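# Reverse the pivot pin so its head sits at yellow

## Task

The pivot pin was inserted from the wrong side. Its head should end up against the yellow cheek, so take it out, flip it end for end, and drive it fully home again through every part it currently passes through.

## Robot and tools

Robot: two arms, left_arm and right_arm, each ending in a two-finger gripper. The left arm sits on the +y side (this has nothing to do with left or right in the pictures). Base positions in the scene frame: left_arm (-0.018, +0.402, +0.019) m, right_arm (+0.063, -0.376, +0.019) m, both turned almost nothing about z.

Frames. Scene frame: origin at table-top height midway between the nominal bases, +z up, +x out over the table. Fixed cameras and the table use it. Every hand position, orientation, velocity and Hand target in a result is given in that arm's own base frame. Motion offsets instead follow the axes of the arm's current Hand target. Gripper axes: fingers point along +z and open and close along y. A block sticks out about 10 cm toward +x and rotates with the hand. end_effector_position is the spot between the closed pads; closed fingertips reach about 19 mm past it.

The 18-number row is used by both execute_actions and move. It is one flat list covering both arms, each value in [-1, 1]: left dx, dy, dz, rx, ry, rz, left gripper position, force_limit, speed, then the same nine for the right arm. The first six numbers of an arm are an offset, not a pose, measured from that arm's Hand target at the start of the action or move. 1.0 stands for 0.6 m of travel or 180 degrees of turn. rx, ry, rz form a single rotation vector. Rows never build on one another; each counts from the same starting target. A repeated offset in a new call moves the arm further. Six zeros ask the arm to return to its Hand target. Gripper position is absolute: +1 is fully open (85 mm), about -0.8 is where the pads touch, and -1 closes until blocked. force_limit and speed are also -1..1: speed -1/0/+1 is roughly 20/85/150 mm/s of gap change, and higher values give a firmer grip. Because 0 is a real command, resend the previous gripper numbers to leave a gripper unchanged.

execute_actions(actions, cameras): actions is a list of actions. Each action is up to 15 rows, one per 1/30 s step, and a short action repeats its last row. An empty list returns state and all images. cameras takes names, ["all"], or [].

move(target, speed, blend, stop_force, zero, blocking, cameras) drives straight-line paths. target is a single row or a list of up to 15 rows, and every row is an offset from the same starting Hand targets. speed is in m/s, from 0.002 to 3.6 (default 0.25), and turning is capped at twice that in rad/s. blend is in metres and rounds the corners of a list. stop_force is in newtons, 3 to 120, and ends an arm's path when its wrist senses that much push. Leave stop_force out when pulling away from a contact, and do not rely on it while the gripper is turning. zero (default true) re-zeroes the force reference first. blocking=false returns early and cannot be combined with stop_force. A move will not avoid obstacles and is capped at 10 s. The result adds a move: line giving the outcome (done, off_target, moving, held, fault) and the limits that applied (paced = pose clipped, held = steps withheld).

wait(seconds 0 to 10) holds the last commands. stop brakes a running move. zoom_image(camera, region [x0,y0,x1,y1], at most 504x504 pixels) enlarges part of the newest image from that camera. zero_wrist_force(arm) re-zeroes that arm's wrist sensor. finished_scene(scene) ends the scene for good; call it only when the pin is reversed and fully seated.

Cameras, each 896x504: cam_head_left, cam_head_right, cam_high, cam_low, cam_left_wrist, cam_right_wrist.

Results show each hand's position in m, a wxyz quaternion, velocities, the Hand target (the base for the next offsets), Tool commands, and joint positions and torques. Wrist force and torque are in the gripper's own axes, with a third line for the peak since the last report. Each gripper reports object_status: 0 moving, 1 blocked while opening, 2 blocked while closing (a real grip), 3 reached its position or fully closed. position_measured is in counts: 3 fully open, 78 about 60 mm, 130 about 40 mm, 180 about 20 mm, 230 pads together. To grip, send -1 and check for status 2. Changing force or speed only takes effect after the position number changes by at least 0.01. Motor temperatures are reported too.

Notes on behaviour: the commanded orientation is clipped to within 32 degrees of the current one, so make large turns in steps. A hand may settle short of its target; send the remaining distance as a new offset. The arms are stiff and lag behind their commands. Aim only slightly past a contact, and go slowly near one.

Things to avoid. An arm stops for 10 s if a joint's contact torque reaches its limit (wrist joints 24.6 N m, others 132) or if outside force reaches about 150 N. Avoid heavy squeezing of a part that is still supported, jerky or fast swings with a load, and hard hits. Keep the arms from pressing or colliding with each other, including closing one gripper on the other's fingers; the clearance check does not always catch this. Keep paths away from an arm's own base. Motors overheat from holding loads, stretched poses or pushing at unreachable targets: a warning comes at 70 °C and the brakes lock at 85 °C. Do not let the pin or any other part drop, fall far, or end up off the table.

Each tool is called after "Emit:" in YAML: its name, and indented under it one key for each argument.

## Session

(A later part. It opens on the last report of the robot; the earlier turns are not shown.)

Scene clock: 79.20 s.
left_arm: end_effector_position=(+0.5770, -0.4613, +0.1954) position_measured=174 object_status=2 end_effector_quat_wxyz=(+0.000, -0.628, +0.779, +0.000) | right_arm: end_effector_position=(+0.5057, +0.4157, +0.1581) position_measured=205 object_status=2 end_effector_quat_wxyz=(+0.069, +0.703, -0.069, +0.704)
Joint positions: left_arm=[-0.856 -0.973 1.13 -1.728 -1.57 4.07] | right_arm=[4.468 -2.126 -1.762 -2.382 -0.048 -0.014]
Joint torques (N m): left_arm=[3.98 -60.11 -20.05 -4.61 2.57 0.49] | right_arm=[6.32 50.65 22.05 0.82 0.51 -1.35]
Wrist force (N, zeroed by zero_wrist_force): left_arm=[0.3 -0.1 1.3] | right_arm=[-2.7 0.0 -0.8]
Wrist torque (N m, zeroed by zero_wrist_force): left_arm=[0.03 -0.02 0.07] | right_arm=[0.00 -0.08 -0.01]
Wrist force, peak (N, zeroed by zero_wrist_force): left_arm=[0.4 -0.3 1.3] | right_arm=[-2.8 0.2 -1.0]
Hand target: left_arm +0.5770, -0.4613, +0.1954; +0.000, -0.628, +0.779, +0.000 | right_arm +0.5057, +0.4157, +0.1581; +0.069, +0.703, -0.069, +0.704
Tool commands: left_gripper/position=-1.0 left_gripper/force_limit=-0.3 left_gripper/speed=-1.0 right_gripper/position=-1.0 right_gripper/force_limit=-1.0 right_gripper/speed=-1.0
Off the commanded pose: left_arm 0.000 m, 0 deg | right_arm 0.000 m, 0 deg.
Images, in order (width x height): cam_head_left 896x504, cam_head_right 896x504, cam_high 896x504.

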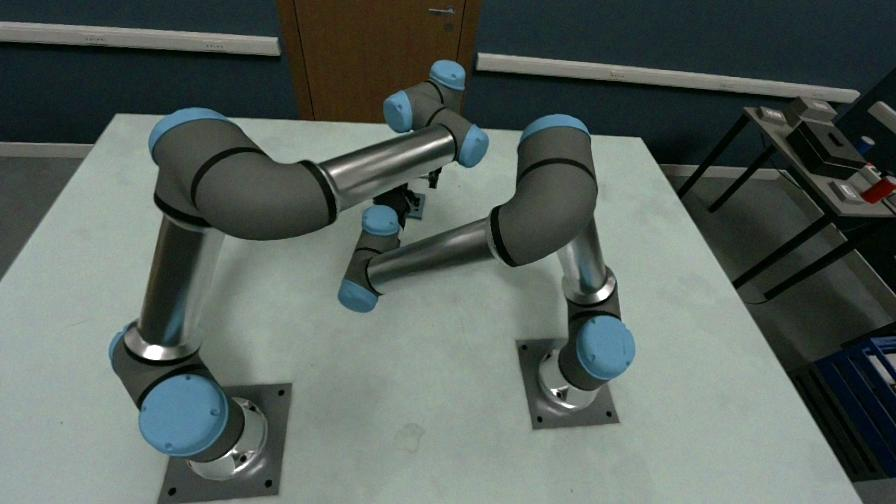

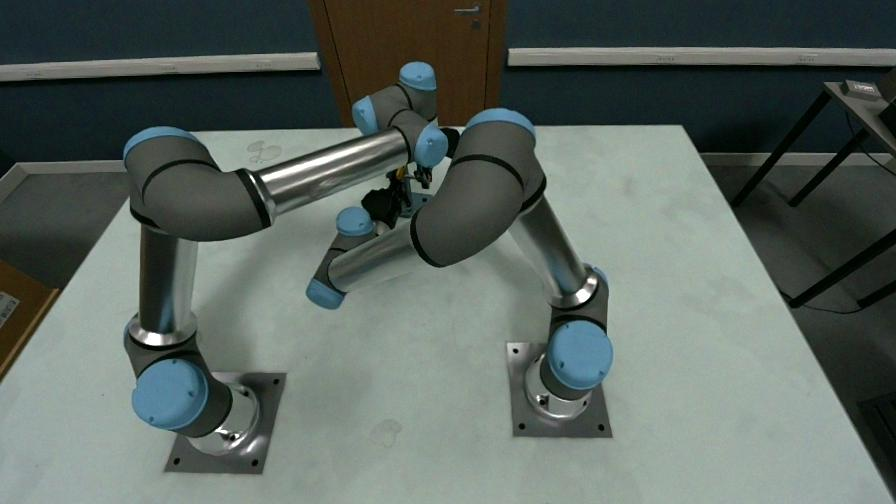

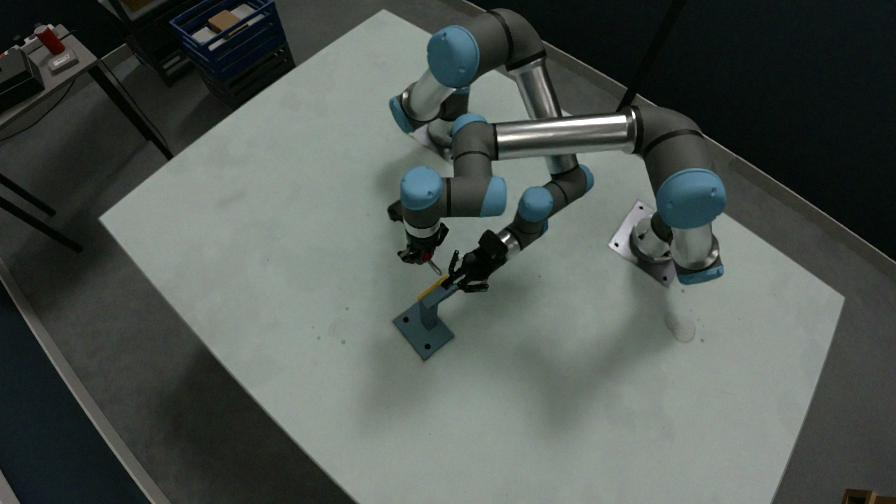

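Emit:
zoom_image:
  camera: "cam_high"
  region: [410, 240, 470, 300]

Emit:
wait:
  seconds: 0
  cameras: ["cam_right_wrist"]

Emit:
zoom_image:
  camera: "cam_right_wrist"
  region: [560, 130, 700, 220]

Scaled by 8.400.

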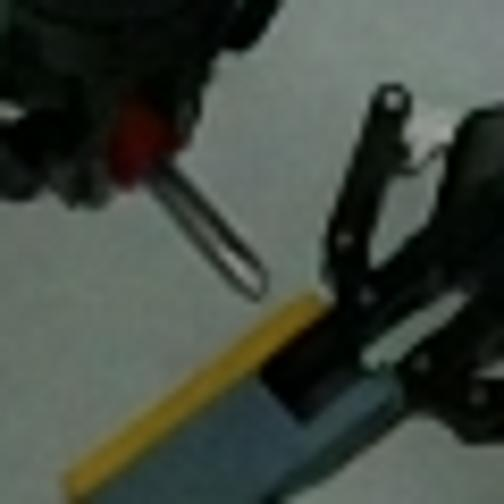

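Scene clock: 80.30 s.
left_arm: end_effector_position=(+0.5770, -0.4613, +0.1954) position_measured=174 object_status=2 end_effector_quat_wxyz=(+0.000, -0.628, +0.779, +0.000) | right_arm: end_effector_position=(+0.5057, +0.4157, +0.1581) position_measured=205 object_status=2 end_effector_quat_wxyz=(+0.069, +0.703, -0.069, +0.704)
Joint positions: left_arm=[-0.856 -0.973 1.13 -1.728 -1.57 4.07] | right_arm=[4.468 -2.126 -1.762 -2.382 -0.048 -0.014]
Joint torques (N m): left_arm=[2.51 -60.73 -20.33 -4.6 2.57 -0.05] | right_arm=[7.21 51.5 21.08 0.79 0.38 -1.61]
Wrist force (N, zeroed by zero_wrist_force): left_arm=[0.3 0.1 1.1] | right_arm=[-2.5 0.2 -0.7]
Wrist torque (N m, zeroed by zero_wrist_force): left_arm=[0.06 -0.01 0.07] | right_arm=[0.04 -0.10 -0.01]
Wrist force, peak (N, zeroed by zero_wrist_force): left_arm=[0.3 -0.1 1.4] | right_arm=[-2.8 0.1 -0.9]
Hand target: left_arm +0.5770, -0.4613, +0.1954; +0.000, -0.628, +0.779, +0.000 | right_arm +0.5057, +0.4157, +0.1581; +0.069, +0.703, -0.069, +0.704
Tool commands: left_gripper/position=-1.0 left_gripper/force_limit=-0.3 left_gripper/speed=-1.0 right_gripper/position=-1.0 right_gripper/force_limit=-1.0 right_gripper/speed=-1.0
Off the commanded pose: left_arm 0.000 m, 0 deg | right_arm 0.000 m, 0 deg.
camera_calibration:
cam_right_wrist: T_world_to_cam=[[-0.177845, -0.983631, -0.0289939, 0.517545], [-0.348574, 0.0905223, -0.9329, 0.302457], [0.920254, -0.155805, -0.358968, -0.217529], [0, 0, 0, 1]] pos_world=[0.397653, 0.447802, 0.219082]
Images, in order (width x height): cam_right_wrist 896x504.

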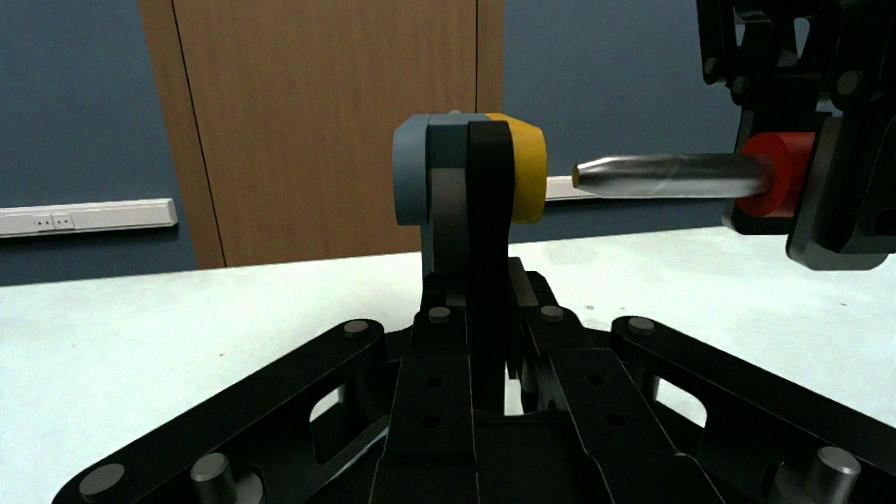

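Scaled by 3.600.

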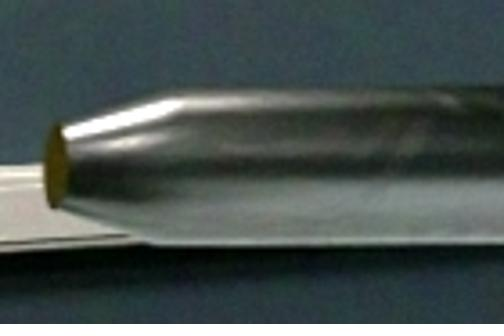

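Emit:
zero_wrist_force:
  arm: "left_arm"

Emit:
move:
  target: [-0.0267,0,0,0,0,0,-1,-0.3,-1,0,0,0,0,0,0,-1,-1,-1]
  speed: 0.01
  stop_force: 6
  cameras: ["cam_right_wrist"]

Wrist force sensor zeroed.

Scene clock: 84.27 s.
left_arm: end_effector_position=(+0.5804, -0.4456, +0.1954) position_measured=174 object_status=2 end_effector_quat_wxyz=(+0.000, -0.628, +0.779, +0.000) | right_arm: end_effector_position=(+0.5057, +0.4157, +0.1581) position_measured=205 object_status=2 end_effector_quat_wxyz=(+0.069, +0.703, -0.069, +0.704)
Joint positions: left_arm=[-0.838 -0.991 1.159 -1.74 -1.57 4.088] | right_arm=[4.468 -2.126 -1.762 -2.382 -0.048 -0.014]
Joint torques (N m): left_arm=[-7.9 -46.23 -34.53 -2.54 1.29 -1.06] | right_arm=[7.28 50.08 17.25 0.84 0.49 -1.52]
Wrist force (N, zeroed by zero_wrist_force): left_arm=[-0.1 -0.2 -0.2] | right_arm=[-2.1 0.1 -0.8]
Wrist torque (N m, zeroed by zero_wrist_force): left_arm=[-0.04 0.01 -0.07] | right_arm=[0.01 -0.12 -0.01]
Wrist force, peak (N, zeroed by zero_wrist_force): left_arm=[-0.5 -0.3 -0.2] | right_arm=[-2.7 0.2 -0.9]
Hand target: left_arm +0.5804, -0.4456, +0.1954; +0.000, -0.628, +0.779, +0.000 | right_arm +0.5057, +0.4157, +0.1581; +0.069, +0.703, -0.069, +0.704
Off the commanded pose: left_arm 0.000 m, 0 deg | right_arm 0.000 m, 0 deg.
move: done
camera_calibration:
cam_right_wrist: T_world_to_cam=[[-0.177845, -0.983631, -0.0289939, 0.517545], [-0.348574, 0.0905223, -0.9329, 0.302457], [0.920254, -0.155805, -0.358968, -0.217529], [0, 0, 0, 1]] pos_world=[0.397653, 0.447802, 0.219082]
Images, in order (width x height): cam_right_wrist 896x504.

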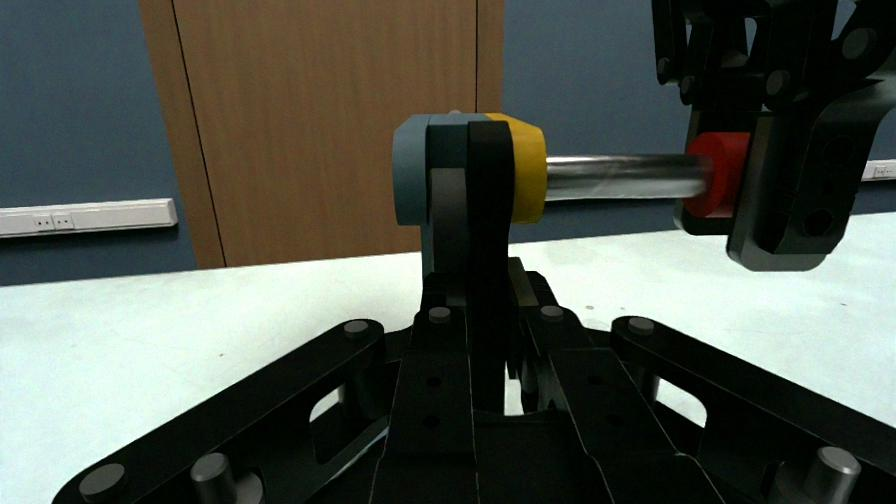

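Emit:
move:
  target: [-0.025,0,0,0,0,0,-1,-0.3,-1,0,0,0,0,0,0,-1,-1,-1]
  speed: 0.01
  stop_force: 8
  cameras: ["cam_right_wrist"]

Scene clock: 86.90 s.
left_arm: end_effector_position=(+0.5830, -0.4335, +0.1954) position_measured=174 object_status=2 end_effector_quat_wxyz=(+0.000, -0.628, +0.779, +0.000) | right_arm: end_effector_position=(+0.5057, +0.4157, +0.1581) position_measured=205 object_status=2 end_effector_quat_wxyz=(+0.069, +0.703, -0.069, +0.704)
Joint positions: left_arm=[-0.824 -1.004 1.18 -1.748 -1.57 4.102] | right_arm=[4.468 -2.126 -1.762 -2.382 -0.048 -0.014]
Joint torques (N m): left_arm=[-6.36 -45.07 -32.87 -0.29 -0.44 -1.83] | right_arm=[-5.69 44.37 14.2 0.93 1.8 -1.46]
Wrist force (N, zeroed by zero_wrist_force): left_arm=[3.5 -5.7 0.6] | right_arm=[3.4 -3.3 -1.8]
Wrist torque (N m, zeroed by zero_wrist_force): left_arm=[-0.09 -0.06 0.20] | right_arm=[0.06 -0.15 -0.24]
Wrist force, peak (N, zeroed by zero_wrist_force): left_arm=[9.4 -6.3 0.7] | right_arm=[4.7 -7.4 -1.1]
Hand target: left_arm +0.5830, -0.4335, +0.1954; +0.000, -0.628, +0.779, +0.000 (not the last commanded pose) | right_arm +0.5057, +0.4157, +0.1581; +0.069, +0.703, -0.069, +0.704
Off the commanded pose: left_arm 0.003 m, 0 deg | right_arm 0.000 m, 0 deg.
move: contact (left_arm)
camera_calibration:
cam_right_wrist: T_world_to_cam=[[-0.177754, -0.983647, -0.0290285, 0.517523], [-0.348583, 0.090523, -0.932896, 0.302459], [0.920268, -0.155708, -0.358973, -0.217577], [0, 0, 0, 1]] pos_world=[0.397653, 0.447802, 0.219082]
Images, in order (width x height): cam_right_wrist 896x504.

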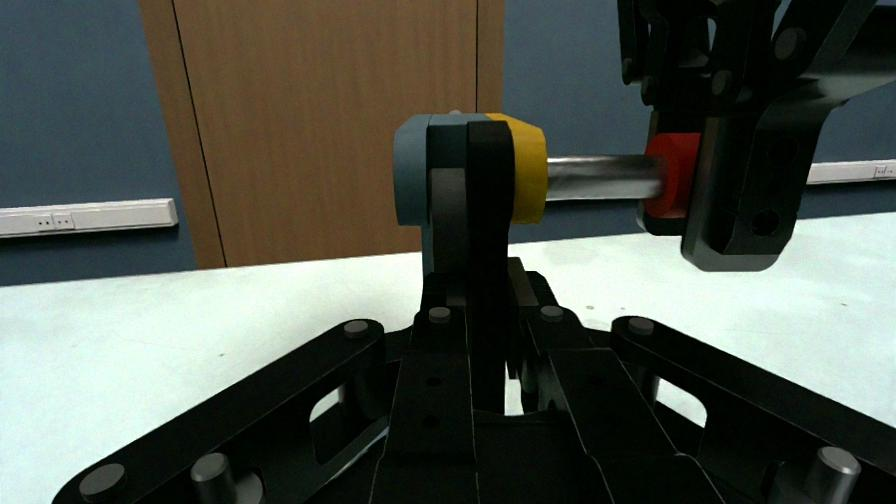

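Emit:
move:
  target: [0,0,0,0,0,0,-1,-0.3,-1,0,0,0,0,0,0,-0.535,-1,-1]
  speed: 0.01
  cameras: ["cam_right_wrist"]

Emit:
zoom_image:
  camera: "cam_right_wrist"
  region: [380, 90, 580, 320]

Scene clock: 88.23 s.
left_arm: end_effector_position=(+0.5830, -0.4335, +0.1954) position_measured=174 object_status=2 end_effector_quat_wxyz=(+0.000, -0.628, +0.779, +0.000) | right_arm: end_effector_position=(+0.5057, +0.4156, +0.1581) position_measured=197 object_status=0 end_effector_quat_wxyz=(+0.069, +0.703, -0.069, +0.704)
Joint positions: left_arm=[-0.824 -1.004 1.18 -1.748 -1.57 4.102] | right_arm=[4.468 -2.126 -1.762 -2.382 -0.048 -0.014]
Joint torques (N m): left_arm=[-5.52 -45.64 -31.08 -1.6 -0.36 -1.74] | right_arm=[-6.19 36.58 12.46 0.74 -0.94 -1.59]
Wrist force (N, zeroed by zero_wrist_force): left_arm=[0.3 -4.4 -0.3] | right_arm=[0.0 0.2 -0.2]
Wrist torque (N m, zeroed by zero_wrist_force): left_arm=[-0.10 0.03 0.14] | right_arm=[0.04 -0.10 -0.01]
Wrist force, peak (N, zeroed by zero_wrist_force): left_arm=[3.8 -5.9 0.7] | right_arm=[4.4 -3.6 -2.6]
Hand target: left_arm +0.5830, -0.4335, +0.1954; +0.000, -0.628, +0.779, +0.000 | right_arm +0.5057, +0.4157, +0.1581; +0.069, +0.703, -0.069, +0.704
Off the commanded pose: left_arm 0.000 m, 0 deg | right_arm 0.000 m, 0 deg.
move: done
camera_calibration:
cam_right_wrist: T_world_to_cam=[[-0.177845, -0.983631, -0.0289939, 0.517545], [-0.348574, 0.0905223, -0.9329, 0.302457], [0.920254, -0.155805, -0.358968, -0.217529], [0, 0, 0, 1]] pos_world=[0.397653, 0.447802, 0.219082]
Images, in order (width x height): cam_right_wrist 896x504.

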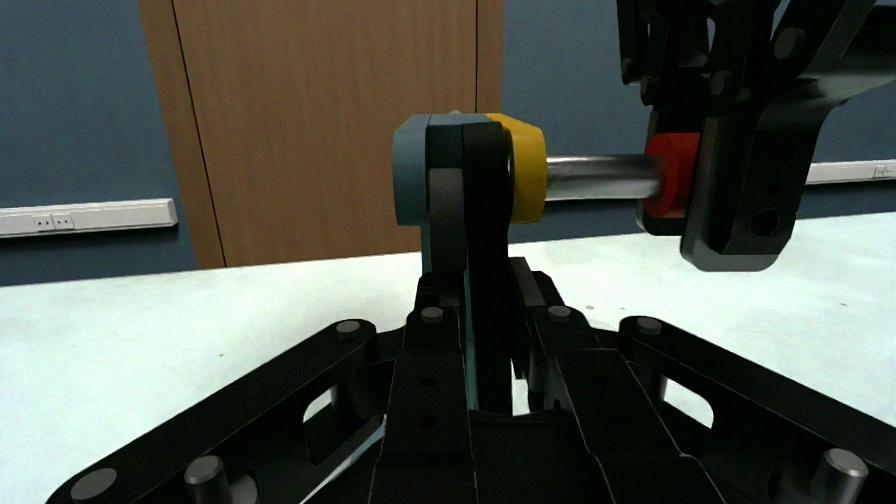

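Scaled by 2.191.

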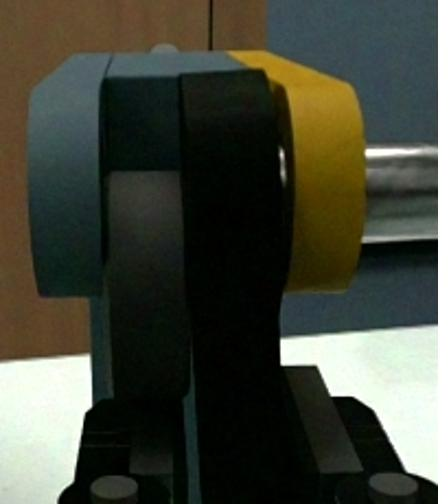

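Emit:
move:
  target: [0,0,0,0,0,0,-1,-0.3,-1,0.0205,0,0,0,0,0,-0.535,-1,-1]
  speed: 0.015
  stop_force: 8
  cameras: ["cam_right_wrist"]

Emit:
zoom_image:
  camera: "cam_right_wrist"
  region: [380, 110, 580, 340]

Scene clock: 91.27 s.
left_arm: end_effector_position=(+0.5830, -0.4335, +0.1954) position_measured=174 object_status=2 end_effector_quat_wxyz=(+0.000, -0.628, +0.779, +0.000) | right_arm: end_effector_position=(+0.5057, +0.4157, +0.1704) position_measured=197 object_status=3 end_effector_quat_wxyz=(+0.069, +0.703, -0.069, +0.704)
Joint positions: left_arm=[-0.824 -1.004 1.18 -1.748 -1.57 4.102] | right_arm=[4.468 -2.106 -1.754 -2.409 -0.048 -0.014]
Joint torques (N m): left_arm=[-4.37 -46.15 -30.54 -2.96 -0.33 -0.36] | right_arm=[7.16 34.76 29.78 -1.07 0.41 2.2]
Wrist force (N, zeroed by zero_wrist_force): left_arm=[0.5 -4.7 0.2] | right_arm=[0.3 0.2 0.1]
Wrist torque (N m, zeroed by zero_wrist_force): left_arm=[-0.08 0.02 0.14] | right_arm=[0.03 -0.11 -0.17]
Wrist force, peak (N, zeroed by zero_wrist_force): left_arm=[0.6 -5.0 0.4] | right_arm=[-1.3 0.2 -0.1]
Hand target: left_arm +0.5830, -0.4335, +0.1954; +0.000, -0.628, +0.779, +0.000 | right_arm +0.5057, +0.4157, +0.1704; +0.069, +0.703, -0.069, +0.704
Off the commanded pose: left_arm 0.000 m, 0 deg | right_arm 0.000 m, 0 deg.
move: done
camera_calibration:
cam_right_wrist: T_world_to_cam=[[-0.177754, -0.983647, -0.0290285, 0.517881], [-0.348583, 0.090523, -0.932896, 0.313934], [0.920268, -0.155708, -0.358973, -0.213161], [0, 0, 0, 1]] pos_world=[0.397653, 0.447802, 0.231382]
Images, in order (width x height): cam_right_wrist 896x504.

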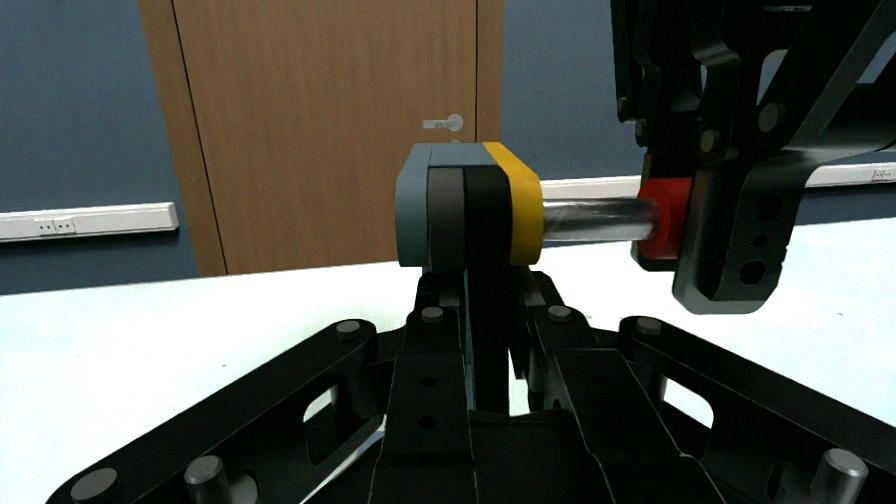

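Scaled by 2.191.

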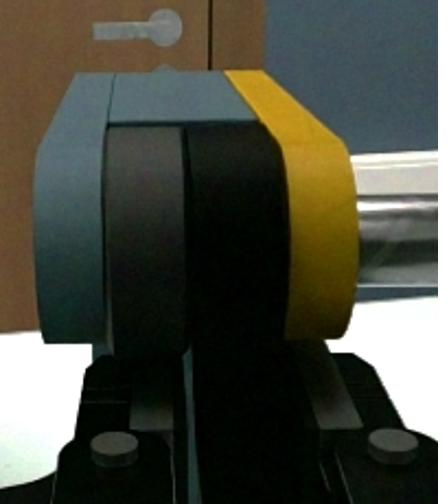

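Emit:
move:
  target: [-0.018,-0.0002,0,0,0,0,-1,-0.3,-1,0,0,0,0,0,0,-0.535,-1,-1]
  speed: 0.01
  stop_force: 10
  cameras: ["cam_right_wrist"]

Emit:
zoom_image:
  camera: "cam_right_wrist"
  region: [380, 110, 680, 340]

Scene clock: 93.90 s.
left_arm: end_effector_position=(+0.5854, -0.4230, +0.1954) position_measured=174 object_status=2 end_effector_quat_wxyz=(+0.000, -0.628, +0.779, +0.000) | right_arm: end_effector_position=(+0.5057, +0.4157, +0.1704) position_measured=197 object_status=3 end_effector_quat_wxyz=(+0.069, +0.703, -0.069, +0.704)
Joint positions: left_arm=[-0.811 -1.015 1.197 -1.754 -1.57 4.115] | right_arm=[4.468 -2.106 -1.754 -2.409 -0.048 -0.014]
Joint torques (N m): left_arm=[-9.42 -44.6 -34.31 -1.65 -0.89 -1.04] | right_arm=[8.3 34.62 29.9 -1.02 0.36 2.5]
Wrist force (N, zeroed by zero_wrist_force): left_arm=[-0.9 -3.8 0.0] | right_arm=[0.1 0.1 -0.2]
Wrist torque (N m, zeroed by zero_wrist_force): left_arm=[-0.05 0.10 0.05] | right_arm=[0.00 -0.09 -0.17]
Wrist force, peak (N, zeroed by zero_wrist_force): left_arm=[4.2 -5.0 0.0] | right_arm=[0.4 0.4 0.0]
Hand target: left_arm +0.5854, -0.4230, +0.1954; +0.000, -0.628, +0.779, +0.000 | right_arm +0.5057, +0.4157, +0.1704; +0.069, +0.703, -0.069, +0.704
Off the commanded pose: left_arm 0.000 m, 0 deg | right_arm 0.000 m, 0 deg.
move: done
camera_calibration:
cam_right_wrist: T_world_to_cam=[[-0.177845, -0.983631, -0.0289939, 0.517902], [-0.348574, 0.0905223, -0.9329, 0.313932], [0.920254, -0.155805, -0.358968, -0.213113], [0, 0, 0, 1]] pos_world=[0.397653, 0.447802, 0.231382]
Images, in order (width x height): cam_right_wrist 896x504.

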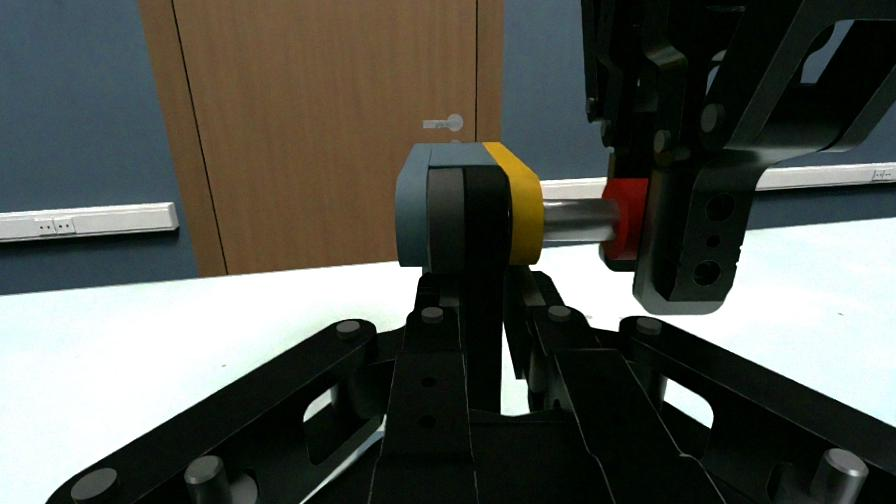

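Scaled by 1.680.

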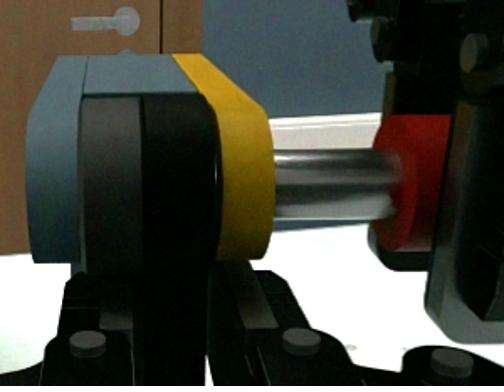

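Emit:
move:
  target: [-0.025,-0.0002,0,0,0,0,-1,-0.3,-1,0,0,0,0,0,0,-0.535,-1,-1]
  speed: 0.01
  stop_force: 12
  cameras: ["cam_right_wrist"]

Scene clock: 97.07 s.
left_arm: end_effector_position=(+0.5887, -0.4083, +0.1954) position_measured=174 object_status=2 end_effector_quat_wxyz=(+0.000, -0.628, +0.779, +0.000) | right_arm: end_effector_position=(+0.5057, +0.4157, +0.1704) position_measured=197 object_status=3 end_effector_quat_wxyz=(+0.069, +0.703, -0.069, +0.704)
Joint positions: left_arm=[-0.794 -1.029 1.22 -1.762 -1.57 4.133] | right_arm=[4.468 -2.106 -1.754 -2.409 -0.048 -0.014]
Joint torques (N m): left_arm=[-8.61 -47.09 -33.64 -1.98 -3.27 -1.17] | right_arm=[6.21 34.87 29.89 -1.09 0.56 2.34]
Wrist force (N, zeroed by zero_wrist_force): left_arm=[-0.4 -2.3 1.3] | right_arm=[-0.1 0.2 -0.1]
Wrist torque (N m, zeroed by zero_wrist_force): left_arm=[-0.06 0.07 -0.04] | right_arm=[0.02 -0.09 -0.17]
Wrist force, peak (N, zeroed by zero_wrist_force): left_arm=[1.1 -4.8 0.5] | right_arm=[-0.3 0.2 -0.4]
Hand target: left_arm +0.5887, -0.4083, +0.1954; +0.000, -0.628, +0.779, +0.000 | right_arm +0.5057, +0.4157, +0.1704; +0.069, +0.703, -0.069, +0.704
Off the commanded pose: left_arm 0.000 m, 0 deg | right_arm 0.000 m, 0 deg.
move: done
camera_calibration:
cam_right_wrist: T_world_to_cam=[[-0.177845, -0.983631, -0.0289939, 0.517902], [-0.348574, 0.0905223, -0.9329, 0.313932], [0.920254, -0.155805, -0.358968, -0.213113], [0, 0, 0, 1]] pos_world=[0.397653, 0.447802, 0.231382]
Images, in order (width x height): cam_right_wrist 896x504.

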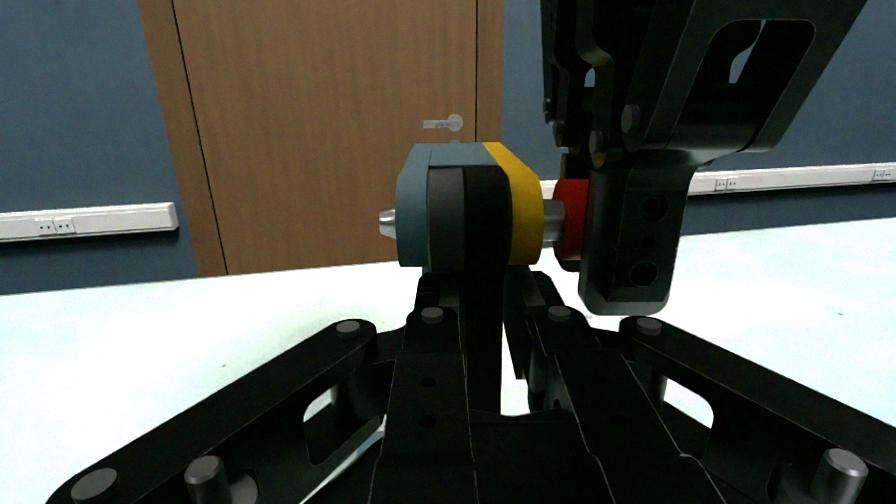

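Emit:
move:
  target: [-0.015,-0.0002,0,0,0,0,-1,-0.3,-1,0,0,0,0,0,0,-0.535,-1,-1]
  speed: 0.006
  stop_force: 20
  cameras: ["cam_right_wrist"]

Emit:
zoom_image:
  camera: "cam_right_wrist"
  region: [370, 120, 610, 320]

Scene clock: 99.60 s.
left_arm: end_effector_position=(+0.5902, -0.4021, +0.1955) position_measured=174 object_status=2 end_effector_quat_wxyz=(+0.000, -0.628, +0.779, +0.000) | right_arm: end_effector_position=(+0.5057, +0.4157, +0.1704) position_measured=197 object_status=3 end_effector_quat_wxyz=(+0.069, +0.703, -0.069, +0.704)
Joint positions: left_arm=[-0.786 -1.035 1.23 -1.766 -1.57 4.14] | right_arm=[4.468 -2.106 -1.754 -2.409 -0.048 -0.014]
Joint torques (N m): left_arm=[1.54 -40.8 -28.7 0.63 1.98 -1.52] | right_arm=[-15.13 49.49 15.76 -1.54 3.94 1.88]
Wrist force (N, zeroed by zero_wrist_force): left_arm=[17.9 1.0 -6.4] | right_arm=[-7.7 -13.9 0.6]
Wrist torque (N m, zeroed by zero_wrist_force): left_arm=[-0.17 -0.37 -0.31] | right_arm=[-0.05 0.11 -0.12]
Wrist force, peak (N, zeroed by zero_wrist_force): left_arm=[21.6 0.8 -6.1] | right_arm=[-8.7 -17.4 0.9]
Hand target: left_arm +0.5902, -0.4021, +0.1955; +0.000, -0.628, +0.779, +0.000 (not the last commanded pose) | right_arm +0.5057, +0.4157, +0.1704; +0.069, +0.703, -0.069, +0.704
Off the commanded pose: left_arm 0.003 m, 0 deg | right_arm 0.000 m, 0 deg.
move: contact (left_arm)
camera_calibration:
cam_right_wrist: T_world_to_cam=[[-0.177754, -0.983647, -0.0290285, 0.517979], [-0.348583, 0.090523, -0.932896, 0.313925], [0.920268, -0.155708, -0.358973, -0.213146], [0, 0, 0, 1]] pos_world=[0.397653, 0.447902, 0.231382]
Images, in order (width x height): cam_right_wrist 896x504.

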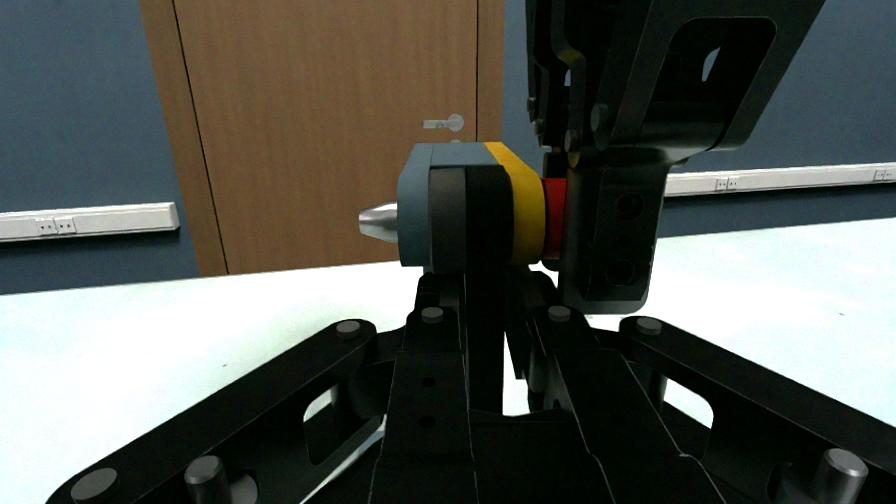

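Scaled by 2.100.

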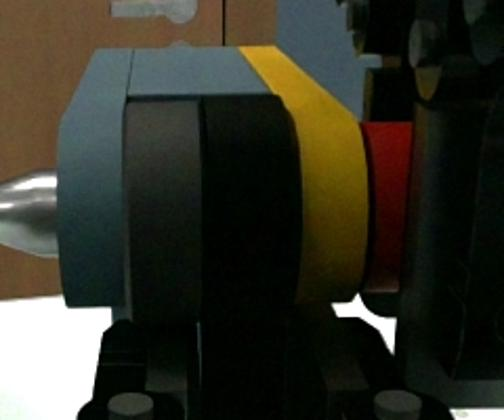

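Emit:
move:
  target: [0.004,0,0.0004,0,0,0,-1,-0.3,-1,0,0,0,0,0,0,-0.535,-1,-1]
  speed: 0.01

Emit:
move:
  target: [0,0,0,0,0,0,-1,-0.3,-1,0,0,-0.2,0,0,0,-0.535,-1,-1]
  speed: 0.1
  cameras: ["cam_right_wrist"]

Scene clock: 101.77 s.
left_arm: end_effector_position=(+0.5897, -0.4045, +0.1952) position_measured=174 object_status=2 end_effector_quat_wxyz=(+0.000, -0.628, +0.779, +0.000) | right_arm: end_effector_position=(+0.5057, +0.4156, +0.1704) position_measured=197 object_status=3 end_effector_quat_wxyz=(+0.069, +0.703, -0.069, +0.704)
Joint positions: left_arm=[-0.789 -1.033 1.226 -1.765 -1.57 4.137] | right_arm=[4.468 -2.106 -1.754 -2.409 -0.048 -0.014]
Joint torques (N m): left_arm=[-6.11 -48.14 -32.25 -1.84 1.2 -1.24] | right_arm=[-5.12 48.86 10.95 -0.58 -0.95 1.94]
Wrist force (N, zeroed by zero_wrist_force): left_arm=[-1.2 -1.6 0.1] | right_arm=[0.9 -0.1 -0.1]
Wrist torque (N m, zeroed by zero_wrist_force): left_arm=[-0.22 0.12 -0.02] | right_arm=[-0.03 -0.23 -0.17]
Wrist force, peak (N, zeroed by zero_wrist_force): left_arm=[18.6 0.2 -6.4] | right_arm=[-8.4 -14.6 0.1]
Hand target: left_arm +0.5897, -0.4045, +0.1952; +0.000, -0.628, +0.779, +0.000 | right_arm +0.5057, +0.4157, +0.1704; +0.069, +0.703, -0.069, +0.704
Off the commanded pose: left_arm 0.000 m, 0 deg | right_arm 0.000 m, 0 deg.
move: done

Scene clock: 103.40 s.
left_arm: end_effector_position=(+0.5897, -0.4045, +0.1952) position_measured=174 object_status=2 end_effector_quat_wxyz=(+0.000, -0.628, +0.779, +0.000) | right_arm: end_effector_position=(+0.3880, +0.4390, +0.1703) position_measured=197 object_status=3 end_effector_quat_wxyz=(+0.069, +0.703, -0.069, +0.704)
Joint positions: left_arm=[-0.789 -1.033 1.226 -1.765 -1.57 4.137] | right_arm=[4.707 -2.067 -1.821 -2.398 0.191 0.003]
Joint torques (N m): left_arm=[5.54 -54.15 -22.3 -3.79 -3.22 0.82] | right_arm=[-3.2 37.59 21.05 -0.05 -0.2 -1.53]
Wrist force (N, zeroed by zero_wrist_force): left_arm=[-0.8 -2.3 -0.6] | right_arm=[1.5 0.1 -0.1]
Wrist torque (N m, zeroed by zero_wrist_force): left_arm=[-0.22 0.08 -0.01] | right_arm=[0.01 -0.26 0.01]
Wrist force, peak (N, zeroed by zero_wrist_force): left_arm=[-0.8 -2.5 0.4] | right_arm=[1.6 0.3 -1.3]
Hand target: left_arm +0.5897, -0.4045, +0.1952; +0.000, -0.628, +0.779, +0.000 | right_arm +0.3880, +0.4391, +0.1703; +0.069, +0.703, -0.069, +0.704
Off the commanded pose: left_arm 0.000 m, 0 deg | right_arm 0.000 m, 0 deg.
move: done
camera_calibration:
cam_right_wrist: T_world_to_cam=[[-0.177721, -0.983655, -0.0289366, 0.519947], [-0.348602, 0.0904267, -0.932899, 0.270745], [0.920267, -0.155708, -0.358975, -0.101237], [0, 0, 0, 1]] pos_world=[0.279953, 0.471202, 0.231282]
Images, in order (width x height): cam_right_wrist 896x504.

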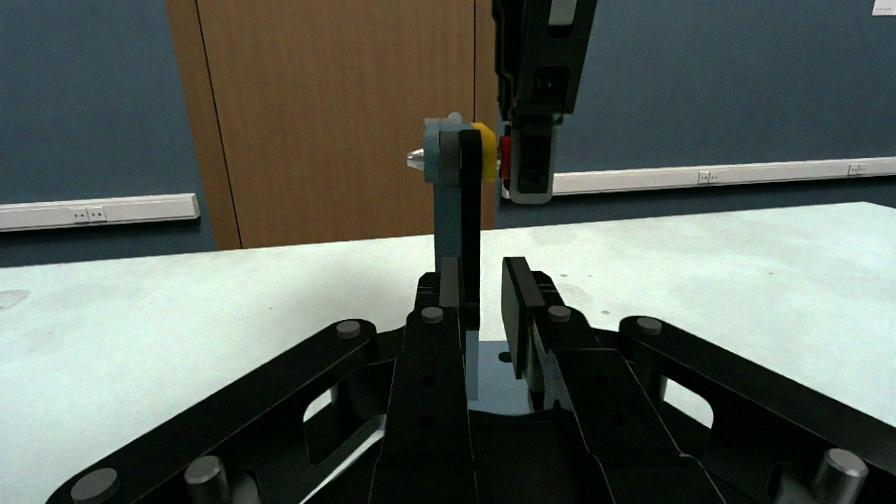

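Push home.

Emit:
move:
  target: [-0.015,0,0,0,0,0,-1,-0.3,-1,0,0,0,0,0,0,-0.535,-1,-1]
  speed: 0.006
  stop_force: 20
  cameras: ["cam_right_wrist"]

Emit:
zoom_image:
  camera: "cam_right_wrist"
  region: [390, 100, 570, 220]

Scene clock: 105.40 s.
left_arm: end_effector_position=(+0.5904, -0.4008, +0.1953) position_measured=174 object_status=2 end_effector_quat_wxyz=(+0.000, -0.628, +0.779, +0.000) | right_arm: end_effector_position=(+0.3880, +0.4391, +0.1703) position_measured=197 object_status=3 end_effector_quat_wxyz=(+0.069, +0.703, -0.069, +0.704)
Joint positions: left_arm=[-0.784 -1.037 1.232 -1.767 -1.571 4.142] | right_arm=[4.707 -2.067 -1.821 -2.398 0.191 0.003]
Joint torques (N m): left_arm=[1.45 -45.12 -30.07 1.17 5.28 -1.55] | right_arm=[6.2 32.83 28.99 -0.48 0.69 1.71]
Wrist force (N, zeroed by zero_wrist_force): left_arm=[19.2 -7.1 3.2] | right_arm=[1.4 0.3 0.0]
Wrist torque (N m, zeroed by zero_wrist_force): left_arm=[-0.22 -0.56 -0.22] | right_arm=[0.04 -0.24 0.01]
Wrist force, peak (N, zeroed by zero_wrist_force): left_arm=[23.7 -8.5 4.2] | right_arm=[1.6 0.1 0.2]
Hand target: left_arm +0.5905, -0.4008, +0.1953; +0.000, -0.628, +0.779, -0.001 (not the last commanded pose) | right_arm +0.3880, +0.4391, +0.1703; +0.069, +0.703, -0.069, +0.704
Off the commanded pose: left_arm 0.005 m, 0 deg | right_arm 0.000 m, 0 deg.
move: contact (left_arm)
camera_calibration:
cam_right_wrist: T_world_to_cam=[[-0.177845, -0.983631, -0.0289939, 0.519986], [-0.348574, 0.0905223, -0.9329, 0.270786], [0.920254, -0.155805, -0.358968, -0.101154], [0, 0, 0, 1]] pos_world=[0.279953, 0.471202, 0.231382]
Images, in order (width x height): cam_right_wrist 896x504.

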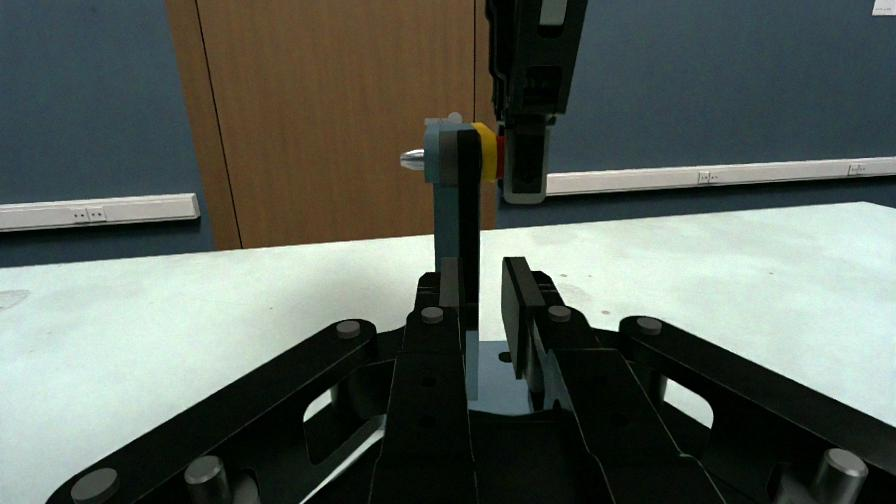

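Scaled by 2.800.

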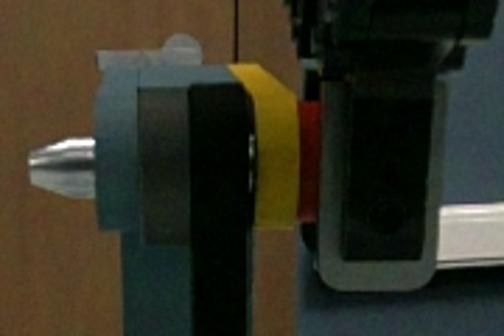

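Seated (1.4 mm further). Release.

Emit:
move:
  target: [0.0008,0.0002,0.0002,0,0,0,-1,-0.3,-1,0,0,-0.1,0,0,0,-0.535,-1,-1]
  speed: 0.1

Emit:
move:
  target:
    - [0,0,0,0,0,0,0,-0.3,-0.8,0,0,0,0,0,0,-0.535,-1,-1]
    - [0,0,-0.2,0,0,0,0,-0.3,-0.8,0,0,0,0,0,0,-0.535,-1,-1]
  speed: 0.12
  cameras: ["cam_right_wrist"]

Emit:
zoom_image:
  camera: "cam_right_wrist"
  region: [390, 100, 570, 240]

Scene clock: 106.87 s.
left_arm: end_effector_position=(+0.5903, -0.4013, +0.1951) position_measured=174 object_status=2 end_effector_quat_wxyz=(+0.000, -0.628, +0.779, +0.000) | right_arm: end_effector_position=(+0.3291, +0.4508, +0.1703) position_measured=197 object_status=3 end_effector_quat_wxyz=(+0.069, +0.703, -0.069, +0.704)
Joint positions: left_arm=[-0.785 -1.036 1.232 -1.767 -1.571 4.141] | right_arm=[4.826 -2.065 -1.825 -2.396 0.31 0.002]
Joint torques (N m): left_arm=[-7.91 -41.83 -31.44 -2.48 0.66 -1.4] | right_arm=[-9.95 32.5 27.63 -1.82 -1.31 -0.98]
Wrist force (N, zeroed by zero_wrist_force): left_arm=[-0.7 -4.7 -2.1] | right_arm=[0.9 0.1 0.1]
Wrist torque (N m, zeroed by zero_wrist_force): left_arm=[-0.11 0.10 0.05] | right_arm=[0.03 -0.17 0.00]
Wrist force, peak (N, zeroed by zero_wrist_force): left_arm=[19.3 -7.2 3.9] | right_arm=[1.4 0.2 1.7]
Hand target: left_arm +0.5902, -0.4013, +0.1951; +0.000, -0.628, +0.779, -0.001 | right_arm +0.3291, +0.4508, +0.1703; +0.069, +0.703, -0.069, +0.704
Off the commanded pose: left_arm 0.000 m, 0 deg | right_arm 0.000 m, 0 deg.
move: done

Scene clock: 109.13 s.
left_arm: end_effector_position=(+0.5901, -0.4013, +0.3150) position_measured=129 object_status=3 end_effector_quat_wxyz=(+0.000, -0.628, +0.779, +0.000) | right_arm: end_effector_position=(+0.3291, +0.4508, +0.1703) position_measured=197 object_status=3 end_effector_quat_wxyz=(+0.069, +0.703, -0.069, +0.704)
Joint positions: left_arm=[-0.785 -1.051 0.948 -1.468 -1.571 4.141] | right_arm=[4.826 -2.065 -1.825 -2.396 0.31 0.002]
Joint torques (N m): left_arm=[-3.33 -55.39 -29.81 -2.46 0.91 -0.71] | right_arm=[5.84 32.15 27.78 -1.77 0.31 1.79]
Wrist force (N, zeroed by zero_wrist_force): left_arm=[-0.7 -0.2 -0.7] | right_arm=[1.2 0.1 0.0]
Wrist torque (N m, zeroed by zero_wrist_force): left_arm=[-0.08 0.08 0.03] | right_arm=[0.03 -0.22 0.00]
Wrist force, peak (N, zeroed by zero_wrist_force): left_arm=[-0.7 -4.5 -1.9] | right_arm=[1.3 0.4 0.0]
Hand target: left_arm +0.5901, -0.4012, +0.3151; +0.000, -0.628, +0.779, -0.001 | right_arm +0.3291, +0.4508, +0.1703; +0.069, +0.703, -0.069, +0.704
Off the commanded pose: left_arm 0.000 m, 0 deg | right_arm 0.000 m, 0 deg.
move: done
camera_calibration:
cam_right_wrist: T_world_to_cam=[[-0.177845, -0.983631, -0.0289939, 0.521017], [-0.348574, 0.0905223, -0.9329, 0.249103], [0.920254, -0.155805, -0.358968, -0.0451638], [0, 0, 0, 1]] pos_world=[0.221053, 0.482902, 0.231282]
Images, in order (width x height): cam_right_wrist 896x504.

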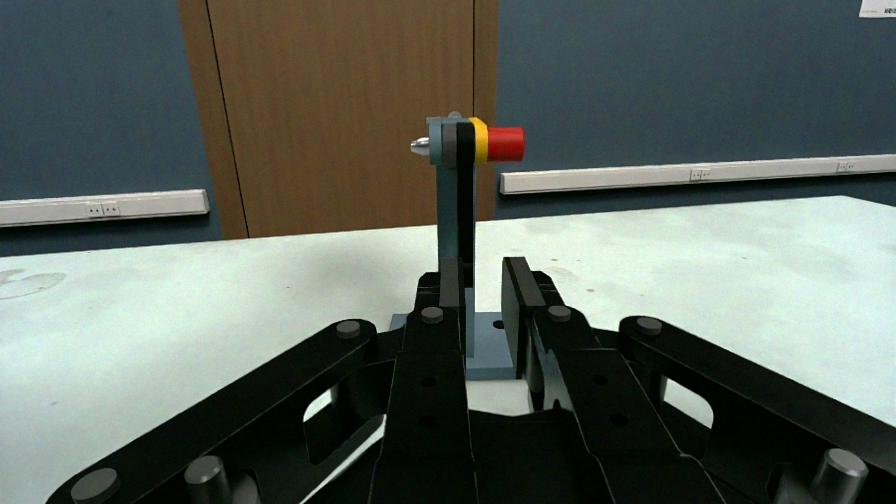

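Scaled by 2.800.

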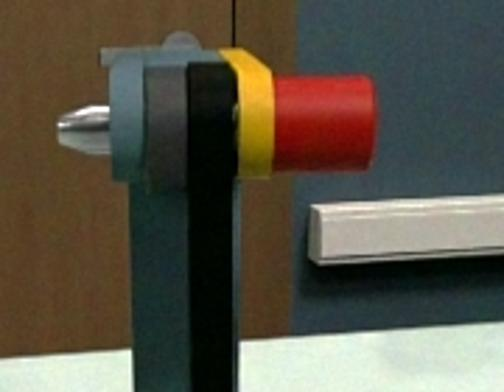

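Emit:
finished_scene:
  scene: 2

The scene is finished: the task was done.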